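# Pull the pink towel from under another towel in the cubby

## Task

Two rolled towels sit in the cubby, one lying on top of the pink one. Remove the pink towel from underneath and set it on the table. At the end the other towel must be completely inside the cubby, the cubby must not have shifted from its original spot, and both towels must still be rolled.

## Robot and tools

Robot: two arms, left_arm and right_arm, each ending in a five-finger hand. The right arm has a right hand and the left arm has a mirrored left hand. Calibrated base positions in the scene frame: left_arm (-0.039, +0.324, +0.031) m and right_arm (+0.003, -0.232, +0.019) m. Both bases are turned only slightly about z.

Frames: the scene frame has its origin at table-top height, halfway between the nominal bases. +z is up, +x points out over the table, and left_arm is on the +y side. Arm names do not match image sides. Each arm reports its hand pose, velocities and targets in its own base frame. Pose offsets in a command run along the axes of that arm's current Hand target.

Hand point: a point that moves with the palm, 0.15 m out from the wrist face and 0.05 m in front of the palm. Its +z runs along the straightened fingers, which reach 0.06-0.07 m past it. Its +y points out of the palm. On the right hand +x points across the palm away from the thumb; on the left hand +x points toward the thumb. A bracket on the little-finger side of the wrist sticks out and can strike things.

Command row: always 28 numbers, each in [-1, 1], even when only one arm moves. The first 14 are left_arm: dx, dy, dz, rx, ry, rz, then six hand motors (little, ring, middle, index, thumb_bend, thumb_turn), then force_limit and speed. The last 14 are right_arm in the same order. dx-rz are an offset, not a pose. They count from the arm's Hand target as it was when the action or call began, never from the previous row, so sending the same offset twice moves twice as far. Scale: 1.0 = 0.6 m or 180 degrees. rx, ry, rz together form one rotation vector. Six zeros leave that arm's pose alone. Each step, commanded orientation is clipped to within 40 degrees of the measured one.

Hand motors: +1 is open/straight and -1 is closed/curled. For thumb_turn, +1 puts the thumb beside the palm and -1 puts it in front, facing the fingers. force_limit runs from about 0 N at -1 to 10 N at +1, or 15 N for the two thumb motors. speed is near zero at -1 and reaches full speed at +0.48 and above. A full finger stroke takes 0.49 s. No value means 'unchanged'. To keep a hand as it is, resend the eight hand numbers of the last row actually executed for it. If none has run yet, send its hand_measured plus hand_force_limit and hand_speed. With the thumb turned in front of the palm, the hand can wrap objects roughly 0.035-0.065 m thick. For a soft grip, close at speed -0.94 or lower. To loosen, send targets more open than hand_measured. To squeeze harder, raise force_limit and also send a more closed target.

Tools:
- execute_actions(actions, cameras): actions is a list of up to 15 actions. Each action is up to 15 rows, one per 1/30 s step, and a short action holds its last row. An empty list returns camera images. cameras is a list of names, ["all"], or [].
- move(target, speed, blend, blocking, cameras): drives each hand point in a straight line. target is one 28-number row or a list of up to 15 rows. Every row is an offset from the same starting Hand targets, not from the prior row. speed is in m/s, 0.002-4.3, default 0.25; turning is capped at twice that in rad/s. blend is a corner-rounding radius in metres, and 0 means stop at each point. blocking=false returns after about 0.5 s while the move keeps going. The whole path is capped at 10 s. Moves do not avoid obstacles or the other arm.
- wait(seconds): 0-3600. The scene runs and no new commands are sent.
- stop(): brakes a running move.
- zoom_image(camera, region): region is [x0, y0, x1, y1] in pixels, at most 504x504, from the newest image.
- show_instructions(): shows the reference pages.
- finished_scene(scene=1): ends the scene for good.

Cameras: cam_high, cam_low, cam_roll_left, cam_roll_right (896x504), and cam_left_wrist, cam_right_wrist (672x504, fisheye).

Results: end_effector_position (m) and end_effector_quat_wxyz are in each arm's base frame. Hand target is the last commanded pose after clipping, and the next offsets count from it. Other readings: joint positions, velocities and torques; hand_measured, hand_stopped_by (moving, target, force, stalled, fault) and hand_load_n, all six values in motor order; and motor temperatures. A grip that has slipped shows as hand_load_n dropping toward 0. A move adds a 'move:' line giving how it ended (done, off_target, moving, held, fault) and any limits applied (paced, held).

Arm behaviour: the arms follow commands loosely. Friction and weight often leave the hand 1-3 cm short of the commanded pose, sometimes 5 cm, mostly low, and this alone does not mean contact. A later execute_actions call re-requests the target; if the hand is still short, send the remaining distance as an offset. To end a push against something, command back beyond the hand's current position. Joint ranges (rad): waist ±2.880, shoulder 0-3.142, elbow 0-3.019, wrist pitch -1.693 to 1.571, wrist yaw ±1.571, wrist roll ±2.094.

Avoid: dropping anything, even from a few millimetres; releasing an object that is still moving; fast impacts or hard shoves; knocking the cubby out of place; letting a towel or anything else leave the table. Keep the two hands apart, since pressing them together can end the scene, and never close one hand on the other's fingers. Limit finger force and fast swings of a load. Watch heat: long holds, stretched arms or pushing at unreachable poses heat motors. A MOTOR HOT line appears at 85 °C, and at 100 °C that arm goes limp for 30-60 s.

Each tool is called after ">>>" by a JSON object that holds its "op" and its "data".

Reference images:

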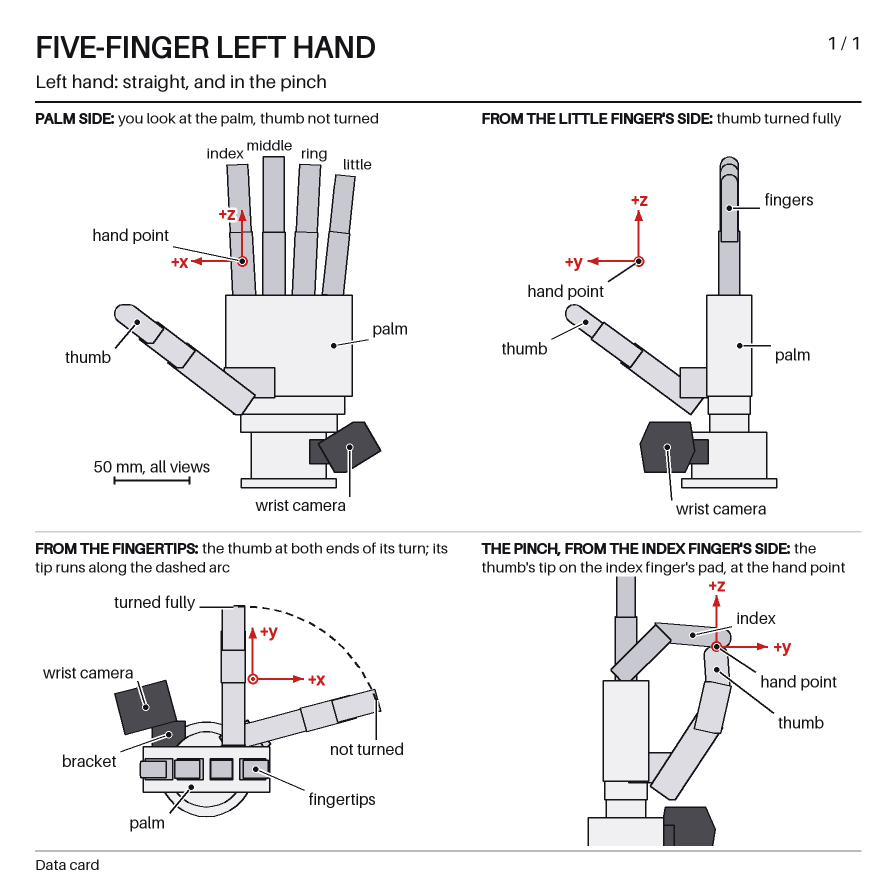

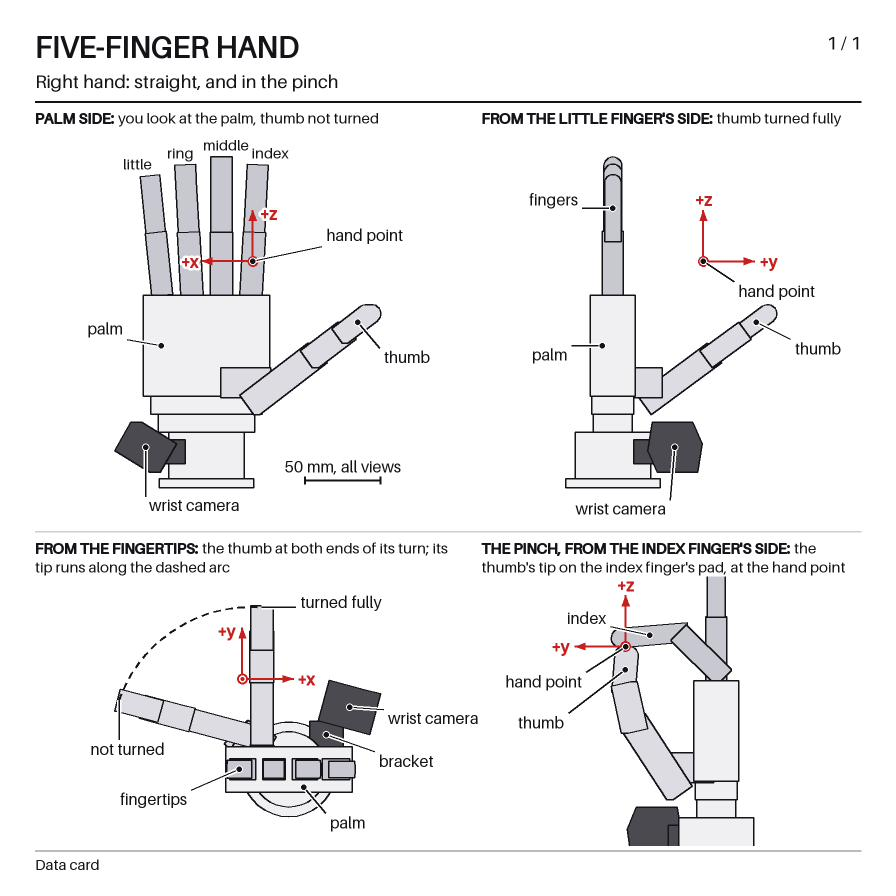

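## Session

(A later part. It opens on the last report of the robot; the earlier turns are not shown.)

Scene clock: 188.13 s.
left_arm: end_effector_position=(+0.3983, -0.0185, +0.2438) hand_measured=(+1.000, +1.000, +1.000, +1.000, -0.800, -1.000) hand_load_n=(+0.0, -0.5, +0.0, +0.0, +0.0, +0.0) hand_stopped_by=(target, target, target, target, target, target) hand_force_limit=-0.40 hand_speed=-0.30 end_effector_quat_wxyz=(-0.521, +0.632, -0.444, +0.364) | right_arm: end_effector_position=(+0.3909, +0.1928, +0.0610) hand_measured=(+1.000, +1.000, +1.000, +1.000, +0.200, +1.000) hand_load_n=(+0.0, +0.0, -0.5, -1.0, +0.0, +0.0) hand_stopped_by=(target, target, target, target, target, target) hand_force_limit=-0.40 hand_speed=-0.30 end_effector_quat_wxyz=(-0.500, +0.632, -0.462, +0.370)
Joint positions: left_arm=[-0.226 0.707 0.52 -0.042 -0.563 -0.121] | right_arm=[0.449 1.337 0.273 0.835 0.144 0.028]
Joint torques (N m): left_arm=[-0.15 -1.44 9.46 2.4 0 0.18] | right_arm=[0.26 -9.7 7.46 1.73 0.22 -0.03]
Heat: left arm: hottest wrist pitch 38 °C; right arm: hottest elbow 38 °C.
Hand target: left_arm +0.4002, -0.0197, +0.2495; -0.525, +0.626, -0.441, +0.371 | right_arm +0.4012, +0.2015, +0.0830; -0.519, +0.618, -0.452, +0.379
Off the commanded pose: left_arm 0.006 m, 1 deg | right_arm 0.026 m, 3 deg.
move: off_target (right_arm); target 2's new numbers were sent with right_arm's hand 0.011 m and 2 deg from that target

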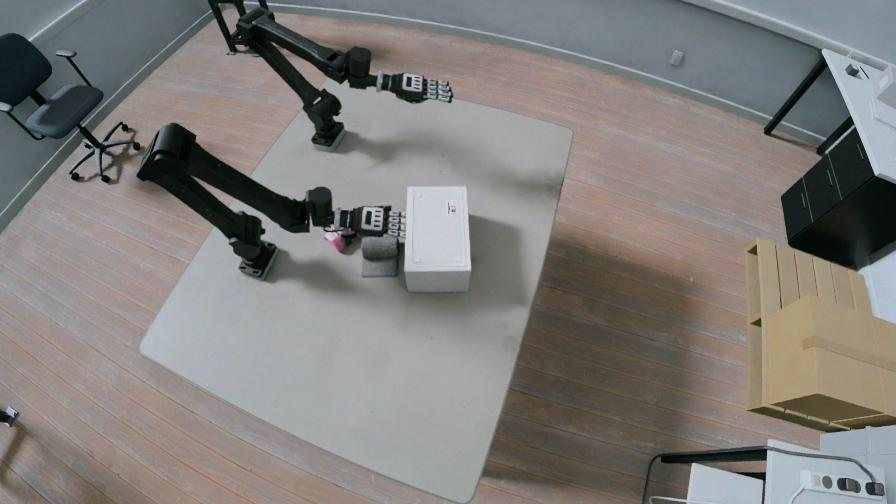

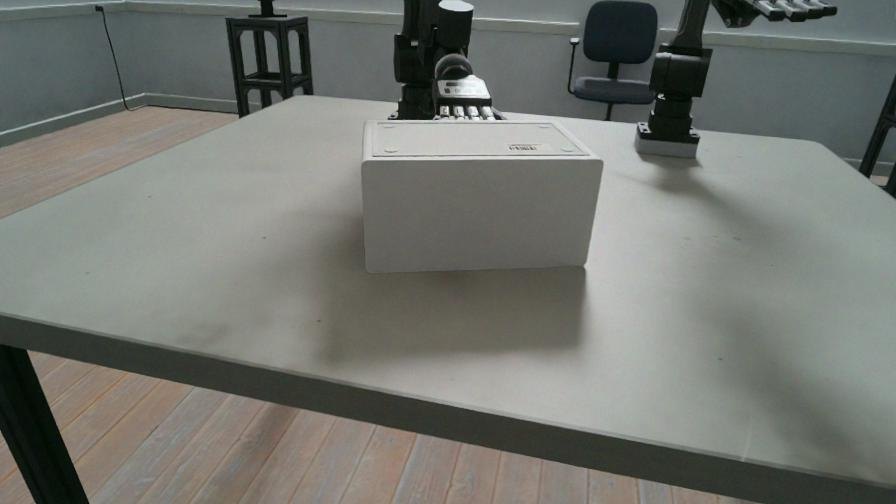

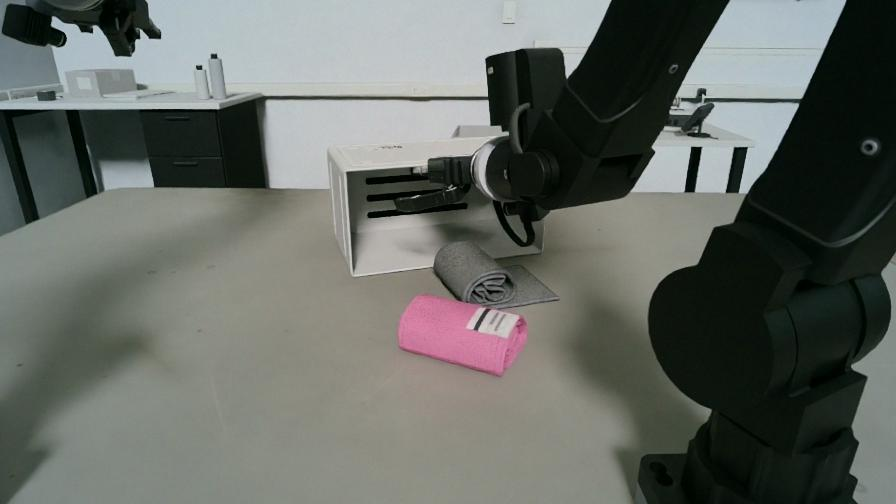

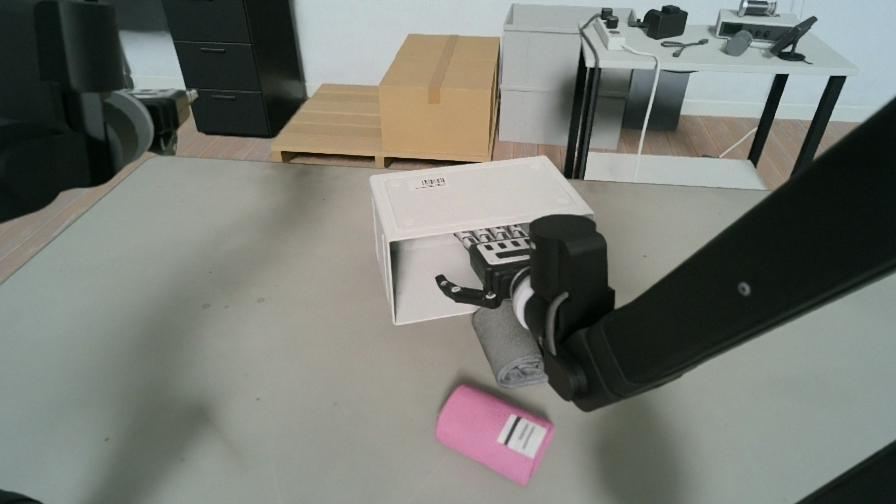

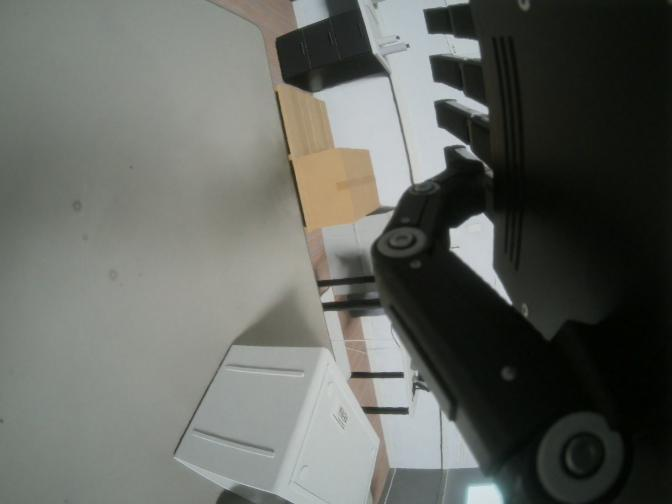

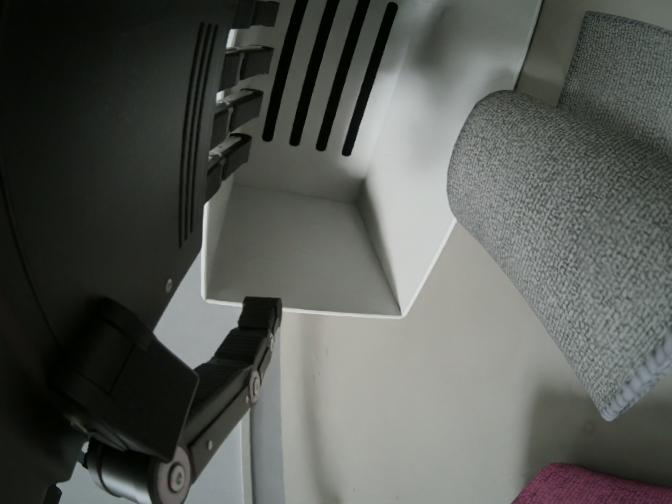

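>>> {"op": "move", "data": {"target": [[0,0,0,0,0,0,1,1,1,1,-0.8,-1,-0.4,-0.3,0,0.0450,0.0064,0,0,0,1,1,1,1,0.2,1,-0.4,-0.3],[0,0,0,0,0,0,1,1,1,1,-0.8,-1,-0.4,-0.3,0,0.0593,-0.135,0,0,0,1,1,1,1,0.2,1,-0.4,-0.3],[0,0,0,0,0,0,1,1,1,1,-0.8,-1,-0.4,-0.3,0,-0.12,-0.165,0,0,0,1,1,1,1,0.2,1,-0.4,-0.3]], "speed": 0.1, "blend": [0.005,0.02,0], "cameras": ["all"]}}

>>> {"op": "zoom_image", "data": {"camera": "cam_roll_left", "region": [350, 180, 610, 360]}}

Scene clock: 191.30 s.
left_arm: end_effector_position=(+0.3983, -0.0185, +0.2438) hand_measured=(+1.000, +1.000, +1.000, +1.000, -0.800, -1.000) hand_load_n=(+0.0, +0.0, +0.0, +0.0, +0.0, +0.0) hand_stopped_by=(target, target, target, target, target, target) hand_force_limit=-0.40 hand_speed=-0.30 end_effector_quat_wxyz=(-0.521, +0.632, -0.444, +0.364) | right_arm: end_effector_position=(+0.3120, +0.1673, +0.1443) hand_measured=(+1.000, +1.000, +1.000, +1.000, +0.200, +1.000) hand_load_n=(+0.0, +0.0, +0.0, +0.0, +0.0, +0.0) hand_stopped_by=(target, target, target, target, target, target) hand_force_limit=-0.40 hand_speed=-0.30 end_effector_quat_wxyz=(-0.502, +0.631, -0.457, +0.376)
Joint positions: left_arm=[-0.226 0.707 0.52 -0.042 -0.563 -0.121] | right_arm=[0.518 0.595 0.225 0.15 0.211 0.031]
Joint torques (N m): left_arm=[-0.03 -1.44 9.39 2.37 -0.01 0.19] | right_arm=[0.67 -1.73 12.44 1.09 0.2 0.06]
Heat: left arm: hottest wrist pitch 38 °C; right arm: hottest elbow 38 °C.
Hand target: left_arm +0.4002, -0.0197, +0.2495; -0.525, +0.626, -0.441, +0.371 | right_arm +0.3202, +0.1755, +0.1709; -0.519, +0.618, -0.452, +0.379
Off the commanded pose: left_arm 0.006 m, 1 deg | right_arm 0.029 m, 2 deg.
move: off_target (right_arm)

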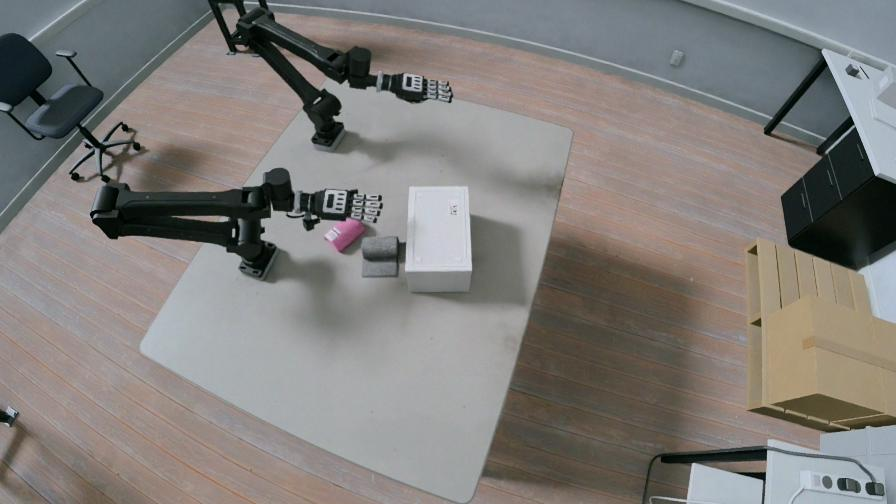

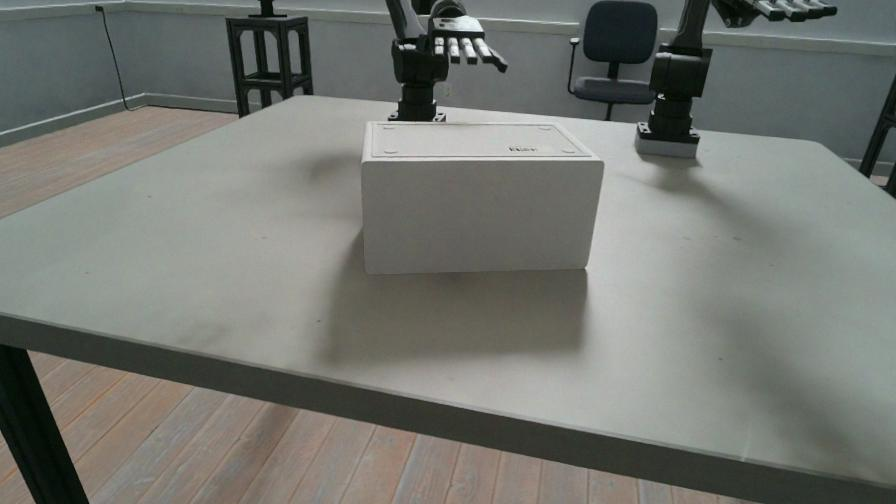

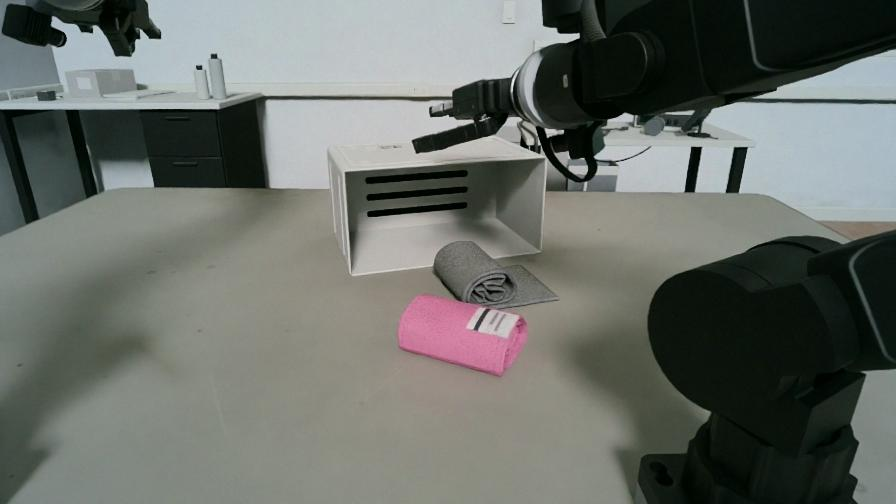

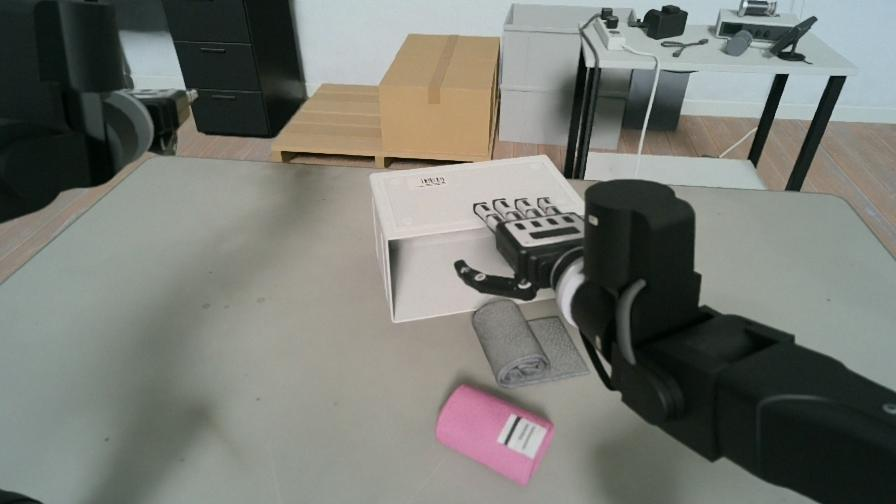

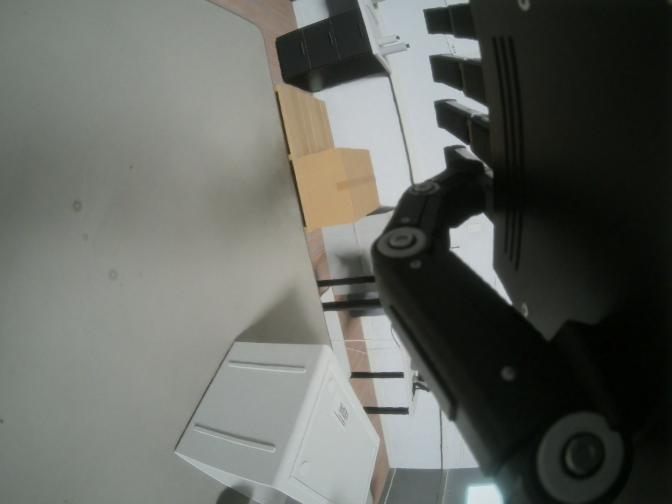

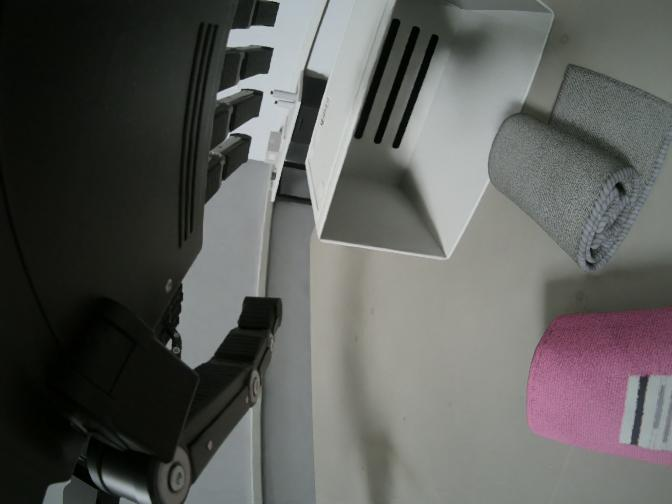

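Scaled by 1.938 from the camera's image (finer frame: 1280x720).

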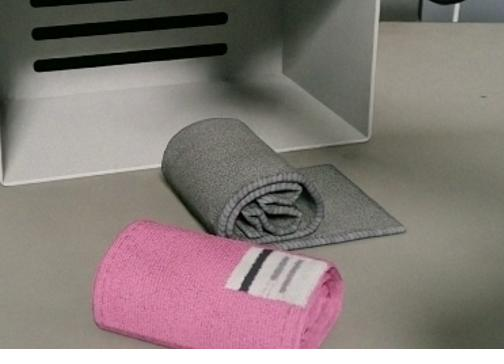

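>>> {"op": "zoom_image", "data": {"camera": "cam_high", "region": [300, 180, 480, 320]}}

Scaled by 2.800 from the camera's image (finer frame: 1280x720).

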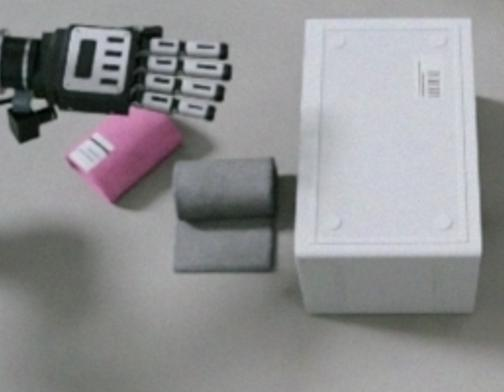

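>>> {"op": "move", "data": {"target": [0,0,0,0,0,0,1,1,1,1,-0.8,-1,-0.4,-0.3,0.4918,-0.0213,-0.1662,0,0,0,1,1,1,1,0.2,1,-0.4,-0.3], "speed": 0.2, "cameras": []}}

>>> {"op": "move", "data": {"target": [0.2495,0.2635,-0.2515,-0.0546,0.7073,0.2576,1,1,1,1,-0.8,-1,-0.4,-0.3,0,0,0,0,0,0,1,1,1,1,0.2,1,-0.4,-0.3], "speed": 0.25, "cameras": ["all"]}}

Scene clock: 199.53 s.
left_arm: end_effector_position=(+0.3983, -0.0185, +0.2438) hand_measured=(+1.000, +1.000, +1.000, +1.000, -0.800, -1.000) hand_load_n=(+0.0, +0.0, +0.0, +0.0, +0.0, +0.0) hand_stopped_by=(target, target, target, target, target, target) hand_force_limit=-0.40 hand_speed=-0.30 end_effector_quat_wxyz=(-0.521, +0.632, -0.444, +0.364) | right_arm: end_effector_position=(+0.3112, -0.1253, +0.1823) hand_measured=(+1.000, +1.000, +1.000, +1.000, +0.200, +1.000) hand_load_n=(+0.0, +0.0, +0.0, -0.5, +0.0, +0.0) hand_stopped_by=(target, target, target, target, target, target) hand_force_limit=-0.40 hand_speed=-0.30 end_effector_quat_wxyz=(-0.524, +0.612, -0.467, +0.365)
Joint positions: left_arm=[-0.226 0.707 0.52 -0.042 -0.563 -0.121] | right_arm=[-0.953 0.93 0.5 -0.128 -1.214 -0.486]
Joint torques (N m): left_arm=[0.09 -1.32 9.42 2.43 0 0.17] | right_arm=[-0.26 -5.07 11.74 0.55 -0.47 -0.09]
Motor temperatures (°C): left_arm=[34 35 36 38 31 30] | right_arm=[33 37 41 33 33 36]
Heat: left arm: hottest wrist pitch 38 °C; right arm: hottest elbow 41 °C.
Hand target: left_arm +0.4002, -0.0197, +0.2495; -0.525, +0.626, -0.441, +0.371 | right_arm +0.3185, -0.1349, +0.2007; -0.519, +0.618, -0.452, +0.379
Off the commanded pose: left_arm 0.006 m, 1 deg | right_arm 0.022 m, 3 deg.
move: off_target (right_arm)

Scene clock: 205.17 s.
left_arm: end_effector_position=(+0.2728, -0.2147, +0.1120) hand_measured=(+1.000, +1.000, +1.000, +1.000, -0.800, -1.000) hand_load_n=(+0.0, +0.0, +0.0, +0.0, +0.0, +0.0) hand_stopped_by=(target, target, target, target, target, target) hand_force_limit=-0.40 hand_speed=-0.30 end_effector_quat_wxyz=(-0.120, +0.178, +0.846, -0.487) | right_arm: end_effector_position=(+0.3112, -0.1253, +0.1823) hand_measured=(+1.000, +1.000, +1.000, +1.000, +0.200, +1.000) hand_load_n=(-0.5, +0.0, +0.0, +0.0, +0.0, +0.0) hand_stopped_by=(target, target, target, target, target, target) hand_force_limit=-0.40 hand_speed=-0.30 end_effector_quat_wxyz=(-0.524, +0.612, -0.467, +0.365)
Joint positions: left_arm=[-0.277 1.501 1.003 -1.365 1.026 1.876] | right_arm=[-0.953 0.93 0.5 -0.128 -1.214 -0.487]
Joint torques (N m): left_arm=[-0.32 -7.65 9.72 -0.68 0.76 0.16] | right_arm=[-0.15 -5.19 11.81 0.61 -0.44 -0.1]
Heat: left arm: hottest wrist pitch 38 °C; right arm: hottest elbow 42 °C.
Hand target: left_arm +0.2846, -0.2200, +0.1201; -0.111, +0.191, +0.845, -0.487 | right_arm +0.3185, -0.1349, +0.2007; -0.519, +0.618, -0.452, +0.379
Off the commanded pose: left_arm 0.015 m, 2 deg | right_arm 0.022 m, 2 deg.
move: off_target (left_arm)

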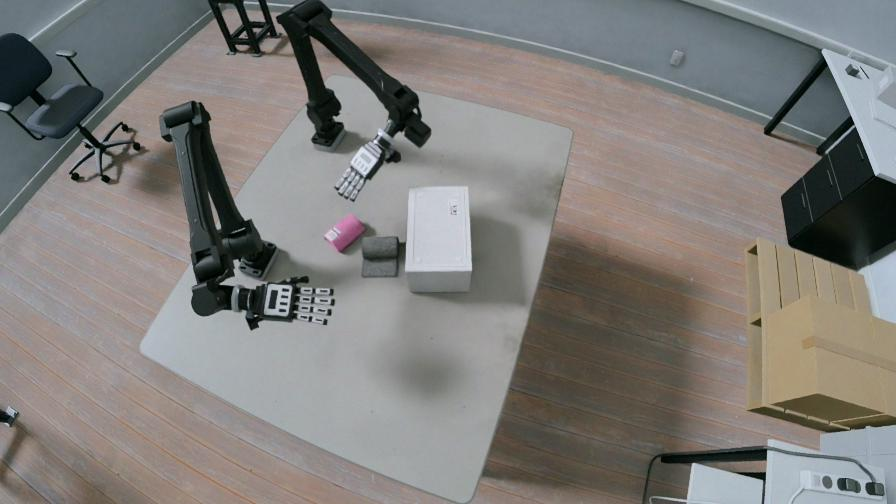

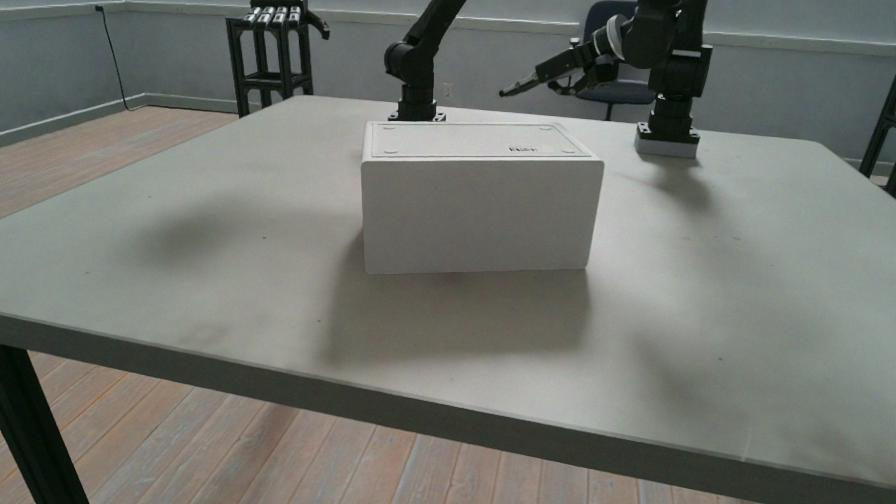

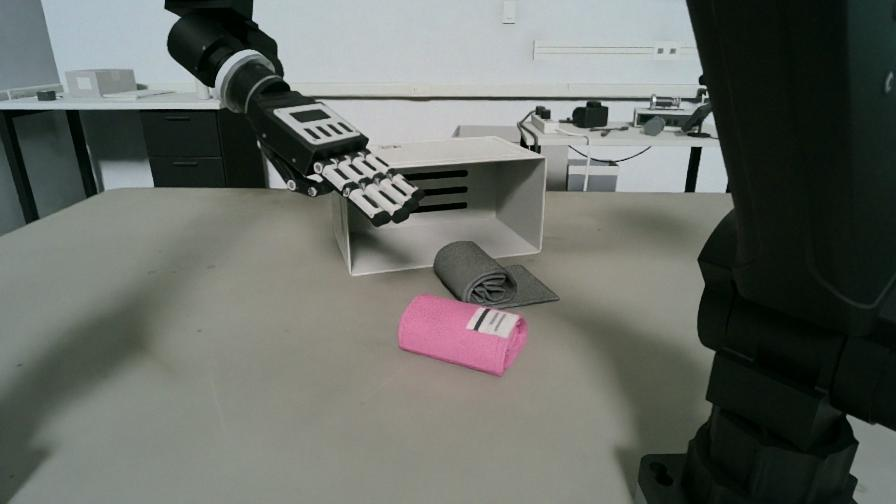

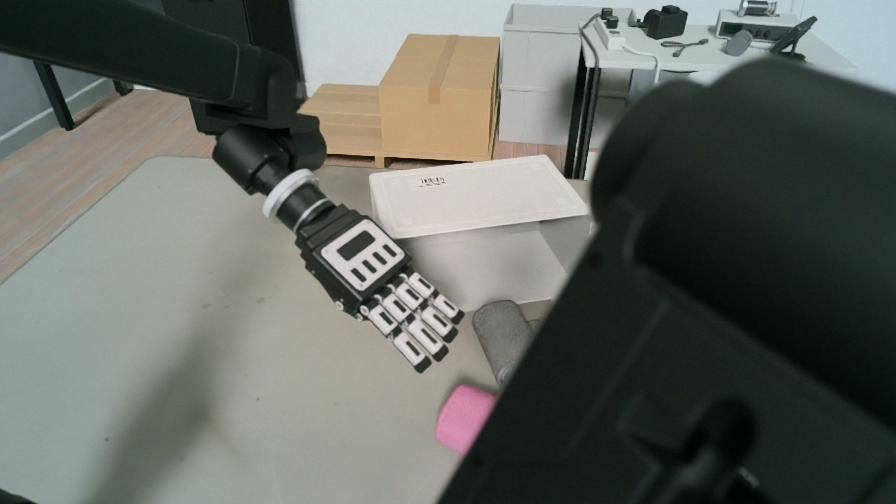

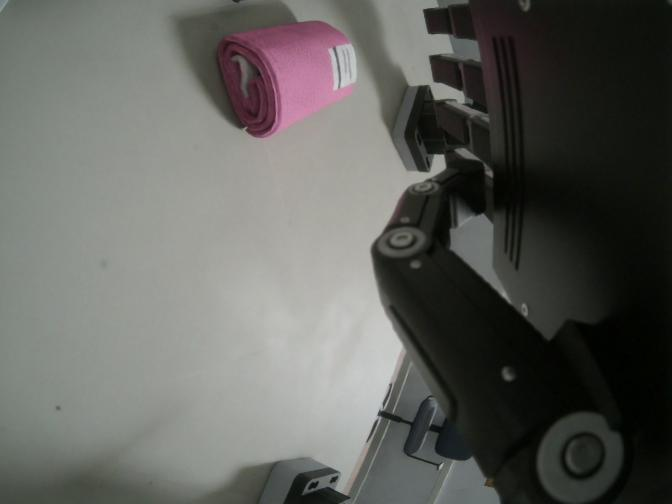

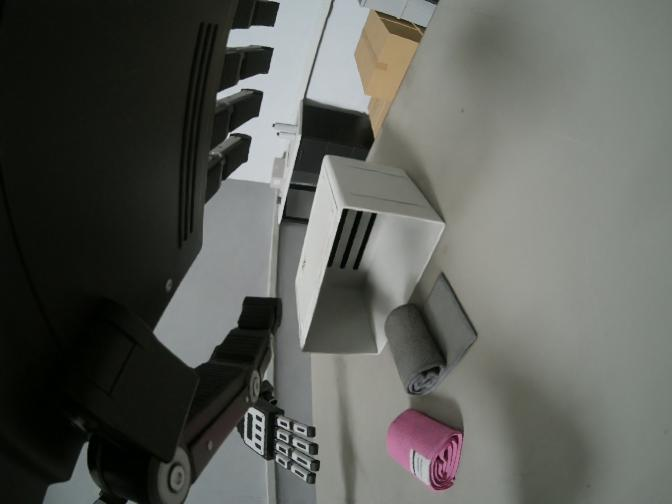

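>>> {"op": "zoom_image", "data": {"camera": "cam_high", "region": [300, 120, 480, 300]}}

Scaled by 2.800 from the camera's image (finer frame: 1280x720).

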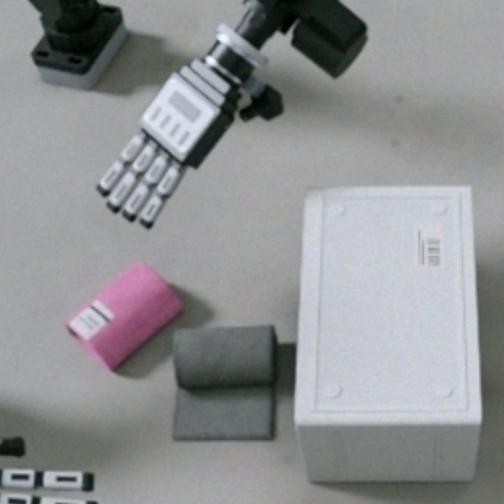

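>>> {"op": "move", "data": {"target": [-0.0268,0.1137,0.0032,0,0,0,1,1,1,1,-0.8,-1,-0.4,-0.3,0,0,0,0,0,0,1,1,1,1,0.2,1,-0.4,-0.3], "speed": 0.15, "cameras": ["cam_high","cam_roll_left"]}}

>>> {"op": "zoom_image", "data": {"camera": "cam_high", "region": [300, 120, 480, 300]}}

>>> {"op": "zoom_image", "data": {"camera": "cam_roll_left", "region": [300, 150, 600, 400]}}

Scene clock: 207.43 s.
left_arm: end_effector_position=(+0.2952, -0.1957, +0.0541) hand_measured=(+1.000, +1.000, +1.000, +1.000, -0.800, -1.000) hand_load_n=(+0.0, -0.5, +0.0, +0.0, +0.0, +0.0) hand_stopped_by=(target, target, target, target, target, target) hand_force_limit=-0.40 hand_speed=-0.30 end_effector_quat_wxyz=(-0.132, +0.179, +0.845, -0.486) | right_arm: end_effector_position=(+0.3112, -0.1253, +0.1823) hand_measured=(+1.000, +1.000, +1.000, +1.000, +0.200, +1.000) hand_load_n=(+0.0, +0.0, +0.0, +0.0, +0.0, -0.5) hand_stopped_by=(target, target, target, target, target, target) hand_force_limit=-0.40 hand_speed=-0.30 end_effector_quat_wxyz=(-0.524, +0.612, -0.467, +0.365)
Joint positions: left_arm=[-0.217 1.669 1.014 -1.338 1.001 2.005] | right_arm=[-0.953 0.93 0.5 -0.128 -1.214 -0.487]
Joint torques (N m): left_arm=[0.62 -9.52 8.35 -0.25 0.79 0.19] | right_arm=[-0.32 -5.01 11.78 0.57 -0.46 -0.1]
Heat: left arm: hottest elbow 37 °C; right arm: hottest elbow 43 °C.
Hand target: left_arm +0.3130, -0.1977, +0.0601; -0.111, +0.191, +0.845, -0.488 | right_arm +0.3185, -0.1349, +0.2007; -0.519, +0.618, -0.452, +0.379
Off the commanded pose: left_arm 0.019 m, 3 deg | right_arm 0.022 m, 2 deg.
move: off_target (left_arm)

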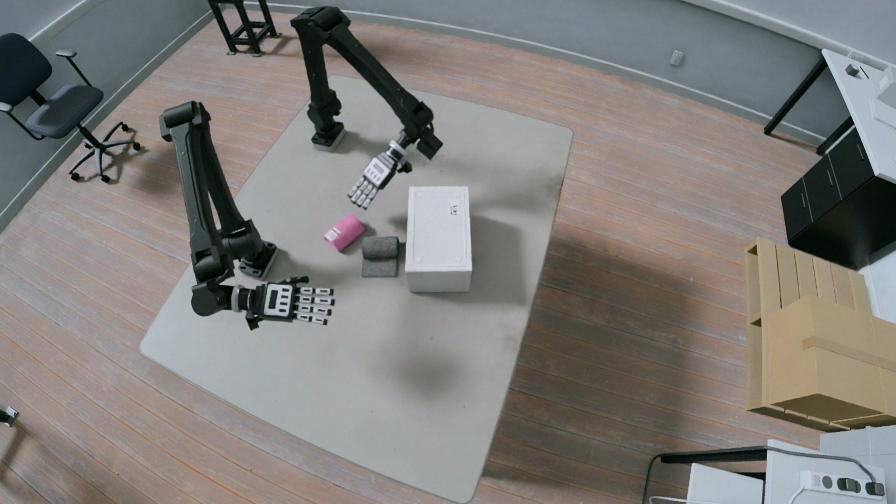

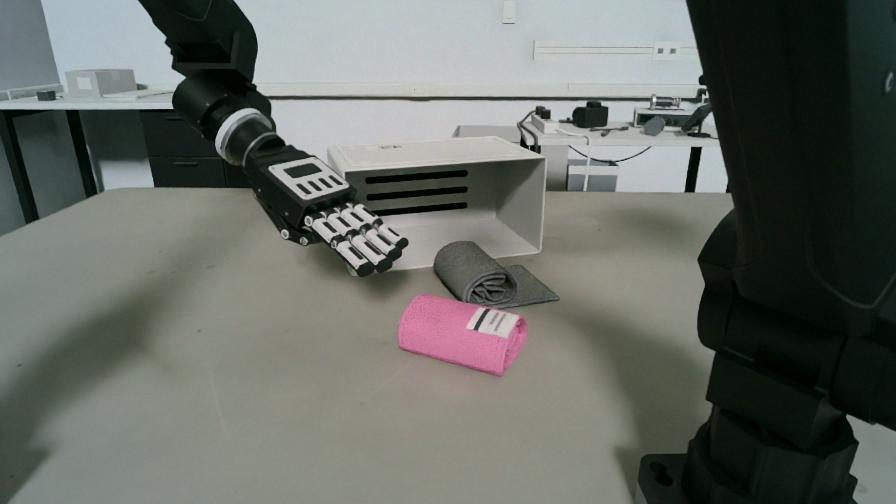

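Scaled by 2.800 from the camera's image (finer frame: 1280x720).

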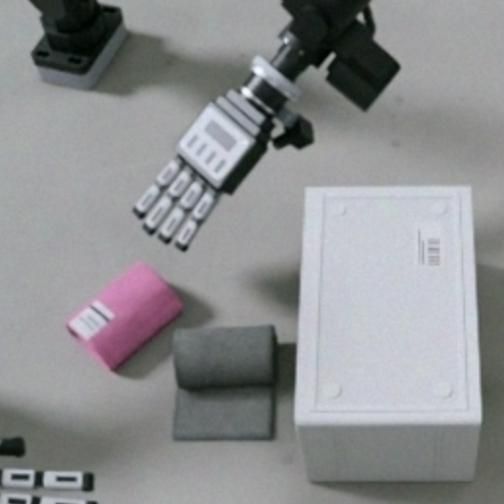

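Scaled by 1.680 from the camera's image (finer frame: 1280x720).

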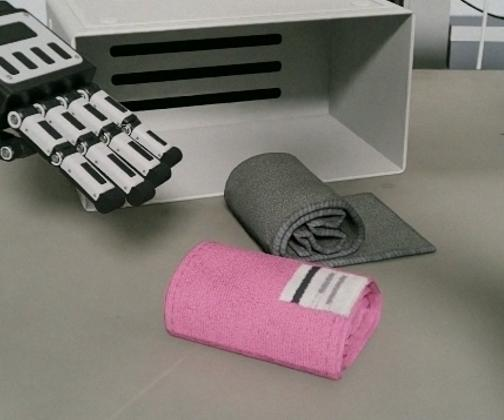

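>>> {"op": "move", "data": {"target": [-0.015,0.0988,0.0488,0,0,0,1,1,1,1,-0.8,-1,-0.4,-0.3,0,0,0,0,0,0,1,1,1,1,0.2,1,-0.4,-0.3], "speed": 0.1, "cameras": ["cam_high","cam_roll_left"]}}

>>> {"op": "zoom_image", "data": {"camera": "cam_roll_left", "region": [300, 150, 600, 400]}}

Scene clock: 209.20 s.
left_arm: end_effector_position=(+0.3146, -0.1996, -0.0051) hand_measured=(+1.000, +1.000, +1.000, +1.000, -0.800, -1.000) hand_load_n=(+0.0, +0.0, +0.0, +0.0, +0.0, +0.0) hand_stopped_by=(target, target, target, target, target, target) hand_force_limit=-0.40 hand_speed=-0.30 end_effector_quat_wxyz=(-0.121, +0.188, +0.844, -0.487) | right_arm: end_effector_position=(+0.3112, -0.1253, +0.1823) hand_measured=(+1.000, +1.000, +1.000, +1.000, +0.200, +1.000) hand_load_n=(+0.0, +0.0, +0.0, +0.0, +0.0, +0.0) hand_stopped_by=(target, target, target, target, target, target) hand_force_limit=-0.40 hand_speed=-0.30 end_effector_quat_wxyz=(-0.524, +0.612, -0.467, +0.365)
Joint positions: left_arm=[-0.216 1.806 1.014 -1.181 1 2.014] | right_arm=[-0.953 0.93 0.5 -0.128 -1.214 -0.487]
Joint torques (N m): left_arm=[1.14 -10.64 5.63 -0.24 0.75 0.18] | right_arm=[-0.15 -5.13 11.84 0.59 -0.45 -0.1]
Heat: left arm: hottest elbow 37 °C; right arm: hottest elbow 43 °C.
Hand target: left_arm +0.3229, -0.1976, -0.0060; -0.111, +0.191, +0.845, -0.487 | right_arm +0.3185, -0.1349, +0.2007; -0.519, +0.618, -0.452, +0.379
Off the commanded pose: left_arm 0.009 m, 1 deg | right_arm 0.022 m, 2 deg.
move: done

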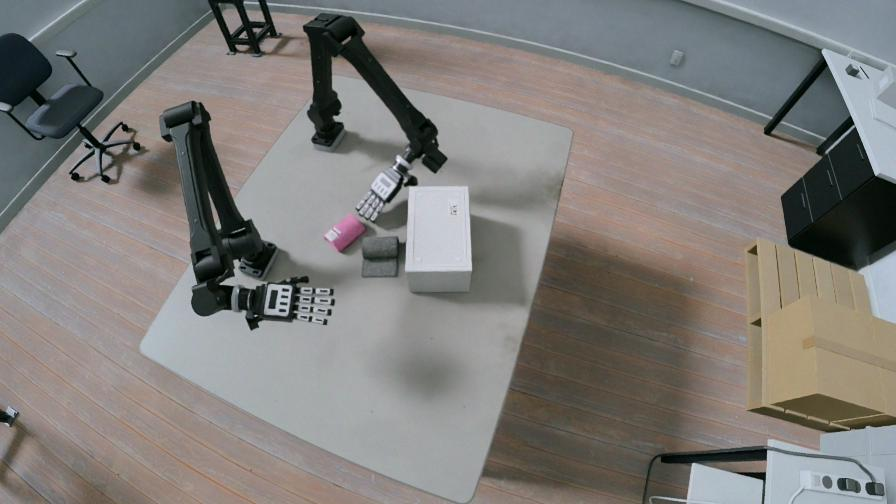

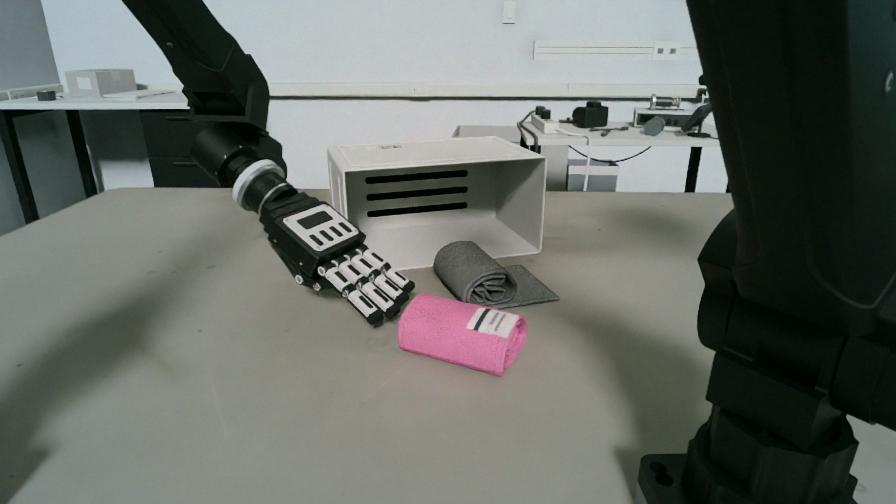

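Scaled by 1.680 from the camera's image (finer frame: 1280x720).

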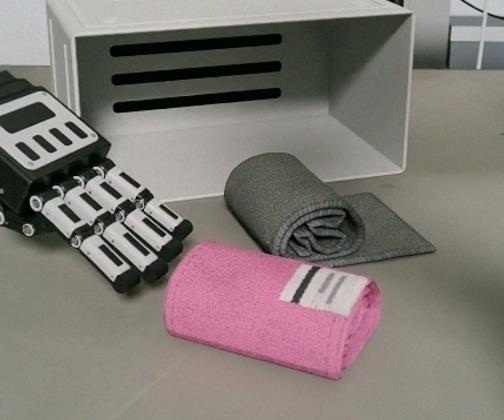

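>>> {"op": "move", "data": {"target": [0.0,-0.125,0.2165,0,0,0,1,1,1,1,-0.8,-1,-0.4,-0.3,0,0,0,0,0,0,1,1,1,1,0.2,1,-0.4,-0.3], "speed": 0.08, "cameras": ["cam_high","cam_roll_left"]}}

>>> {"op": "zoom_image", "data": {"camera": "cam_high", "region": [300, 120, 480, 300]}}

Scene clock: 212.03 s.
left_arm: end_effector_position=(+0.2585, -0.3304, -0.0111) hand_measured=(+1.000, +1.000, +1.000, +1.000, -0.800, -1.000) hand_load_n=(+0.0, +0.0, +0.0, +0.0, +0.0, +0.0) hand_stopped_by=(target, target, target, target, target, target) hand_force_limit=-0.40 hand_speed=-0.30 end_effector_quat_wxyz=(-0.117, +0.187, +0.846, -0.486) | right_arm: end_effector_position=(+0.3112, -0.1253, +0.1823) hand_measured=(+1.000, +1.000, +1.000, +1.000, +0.200, +1.000) hand_load_n=(+0.0, +0.0, +0.0, +0.0, -0.5, +0.0) hand_stopped_by=(target, target, target, target, target, target) hand_force_limit=-0.40 hand_speed=-0.30 end_effector_quat_wxyz=(-0.524, +0.612, -0.467, +0.365)
Joint positions: left_arm=[-0.563 1.716 0.874 -0.543 1.036 1.337] | right_arm=[-0.953 0.93 0.5 -0.128 -1.214 -0.487]
Joint torques (N m): left_arm=[-0.5 -11.05 5.08 0.8 0.79 -0.04] | right_arm=[-0.15 -5.07 11.82 0.55 -0.47 -0.08]
Heat: left arm: hottest elbow 37 °C; right arm: hottest elbow 44 °C.
Hand target: left_arm +0.2585, -0.3330, -0.0059; -0.111, +0.191, +0.845, -0.488 | right_arm +0.3185, -0.1349, +0.2007; -0.519, +0.618, -0.452, +0.379
Off the commanded pose: left_arm 0.006 m, 1 deg | right_arm 0.022 m, 2 deg.
move: done

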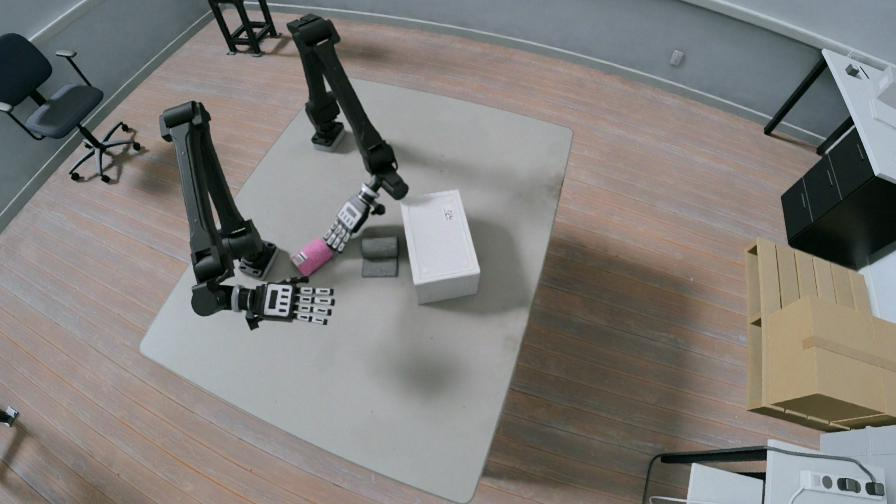

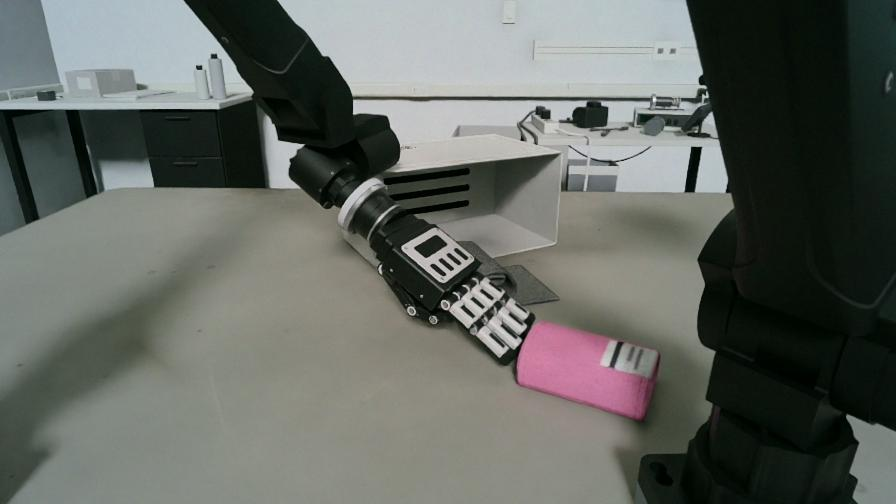

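Scaled by 2.800 from the camera's image (finer frame: 1280x720).

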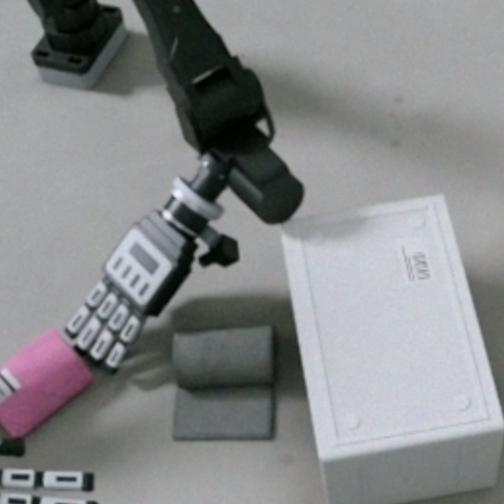

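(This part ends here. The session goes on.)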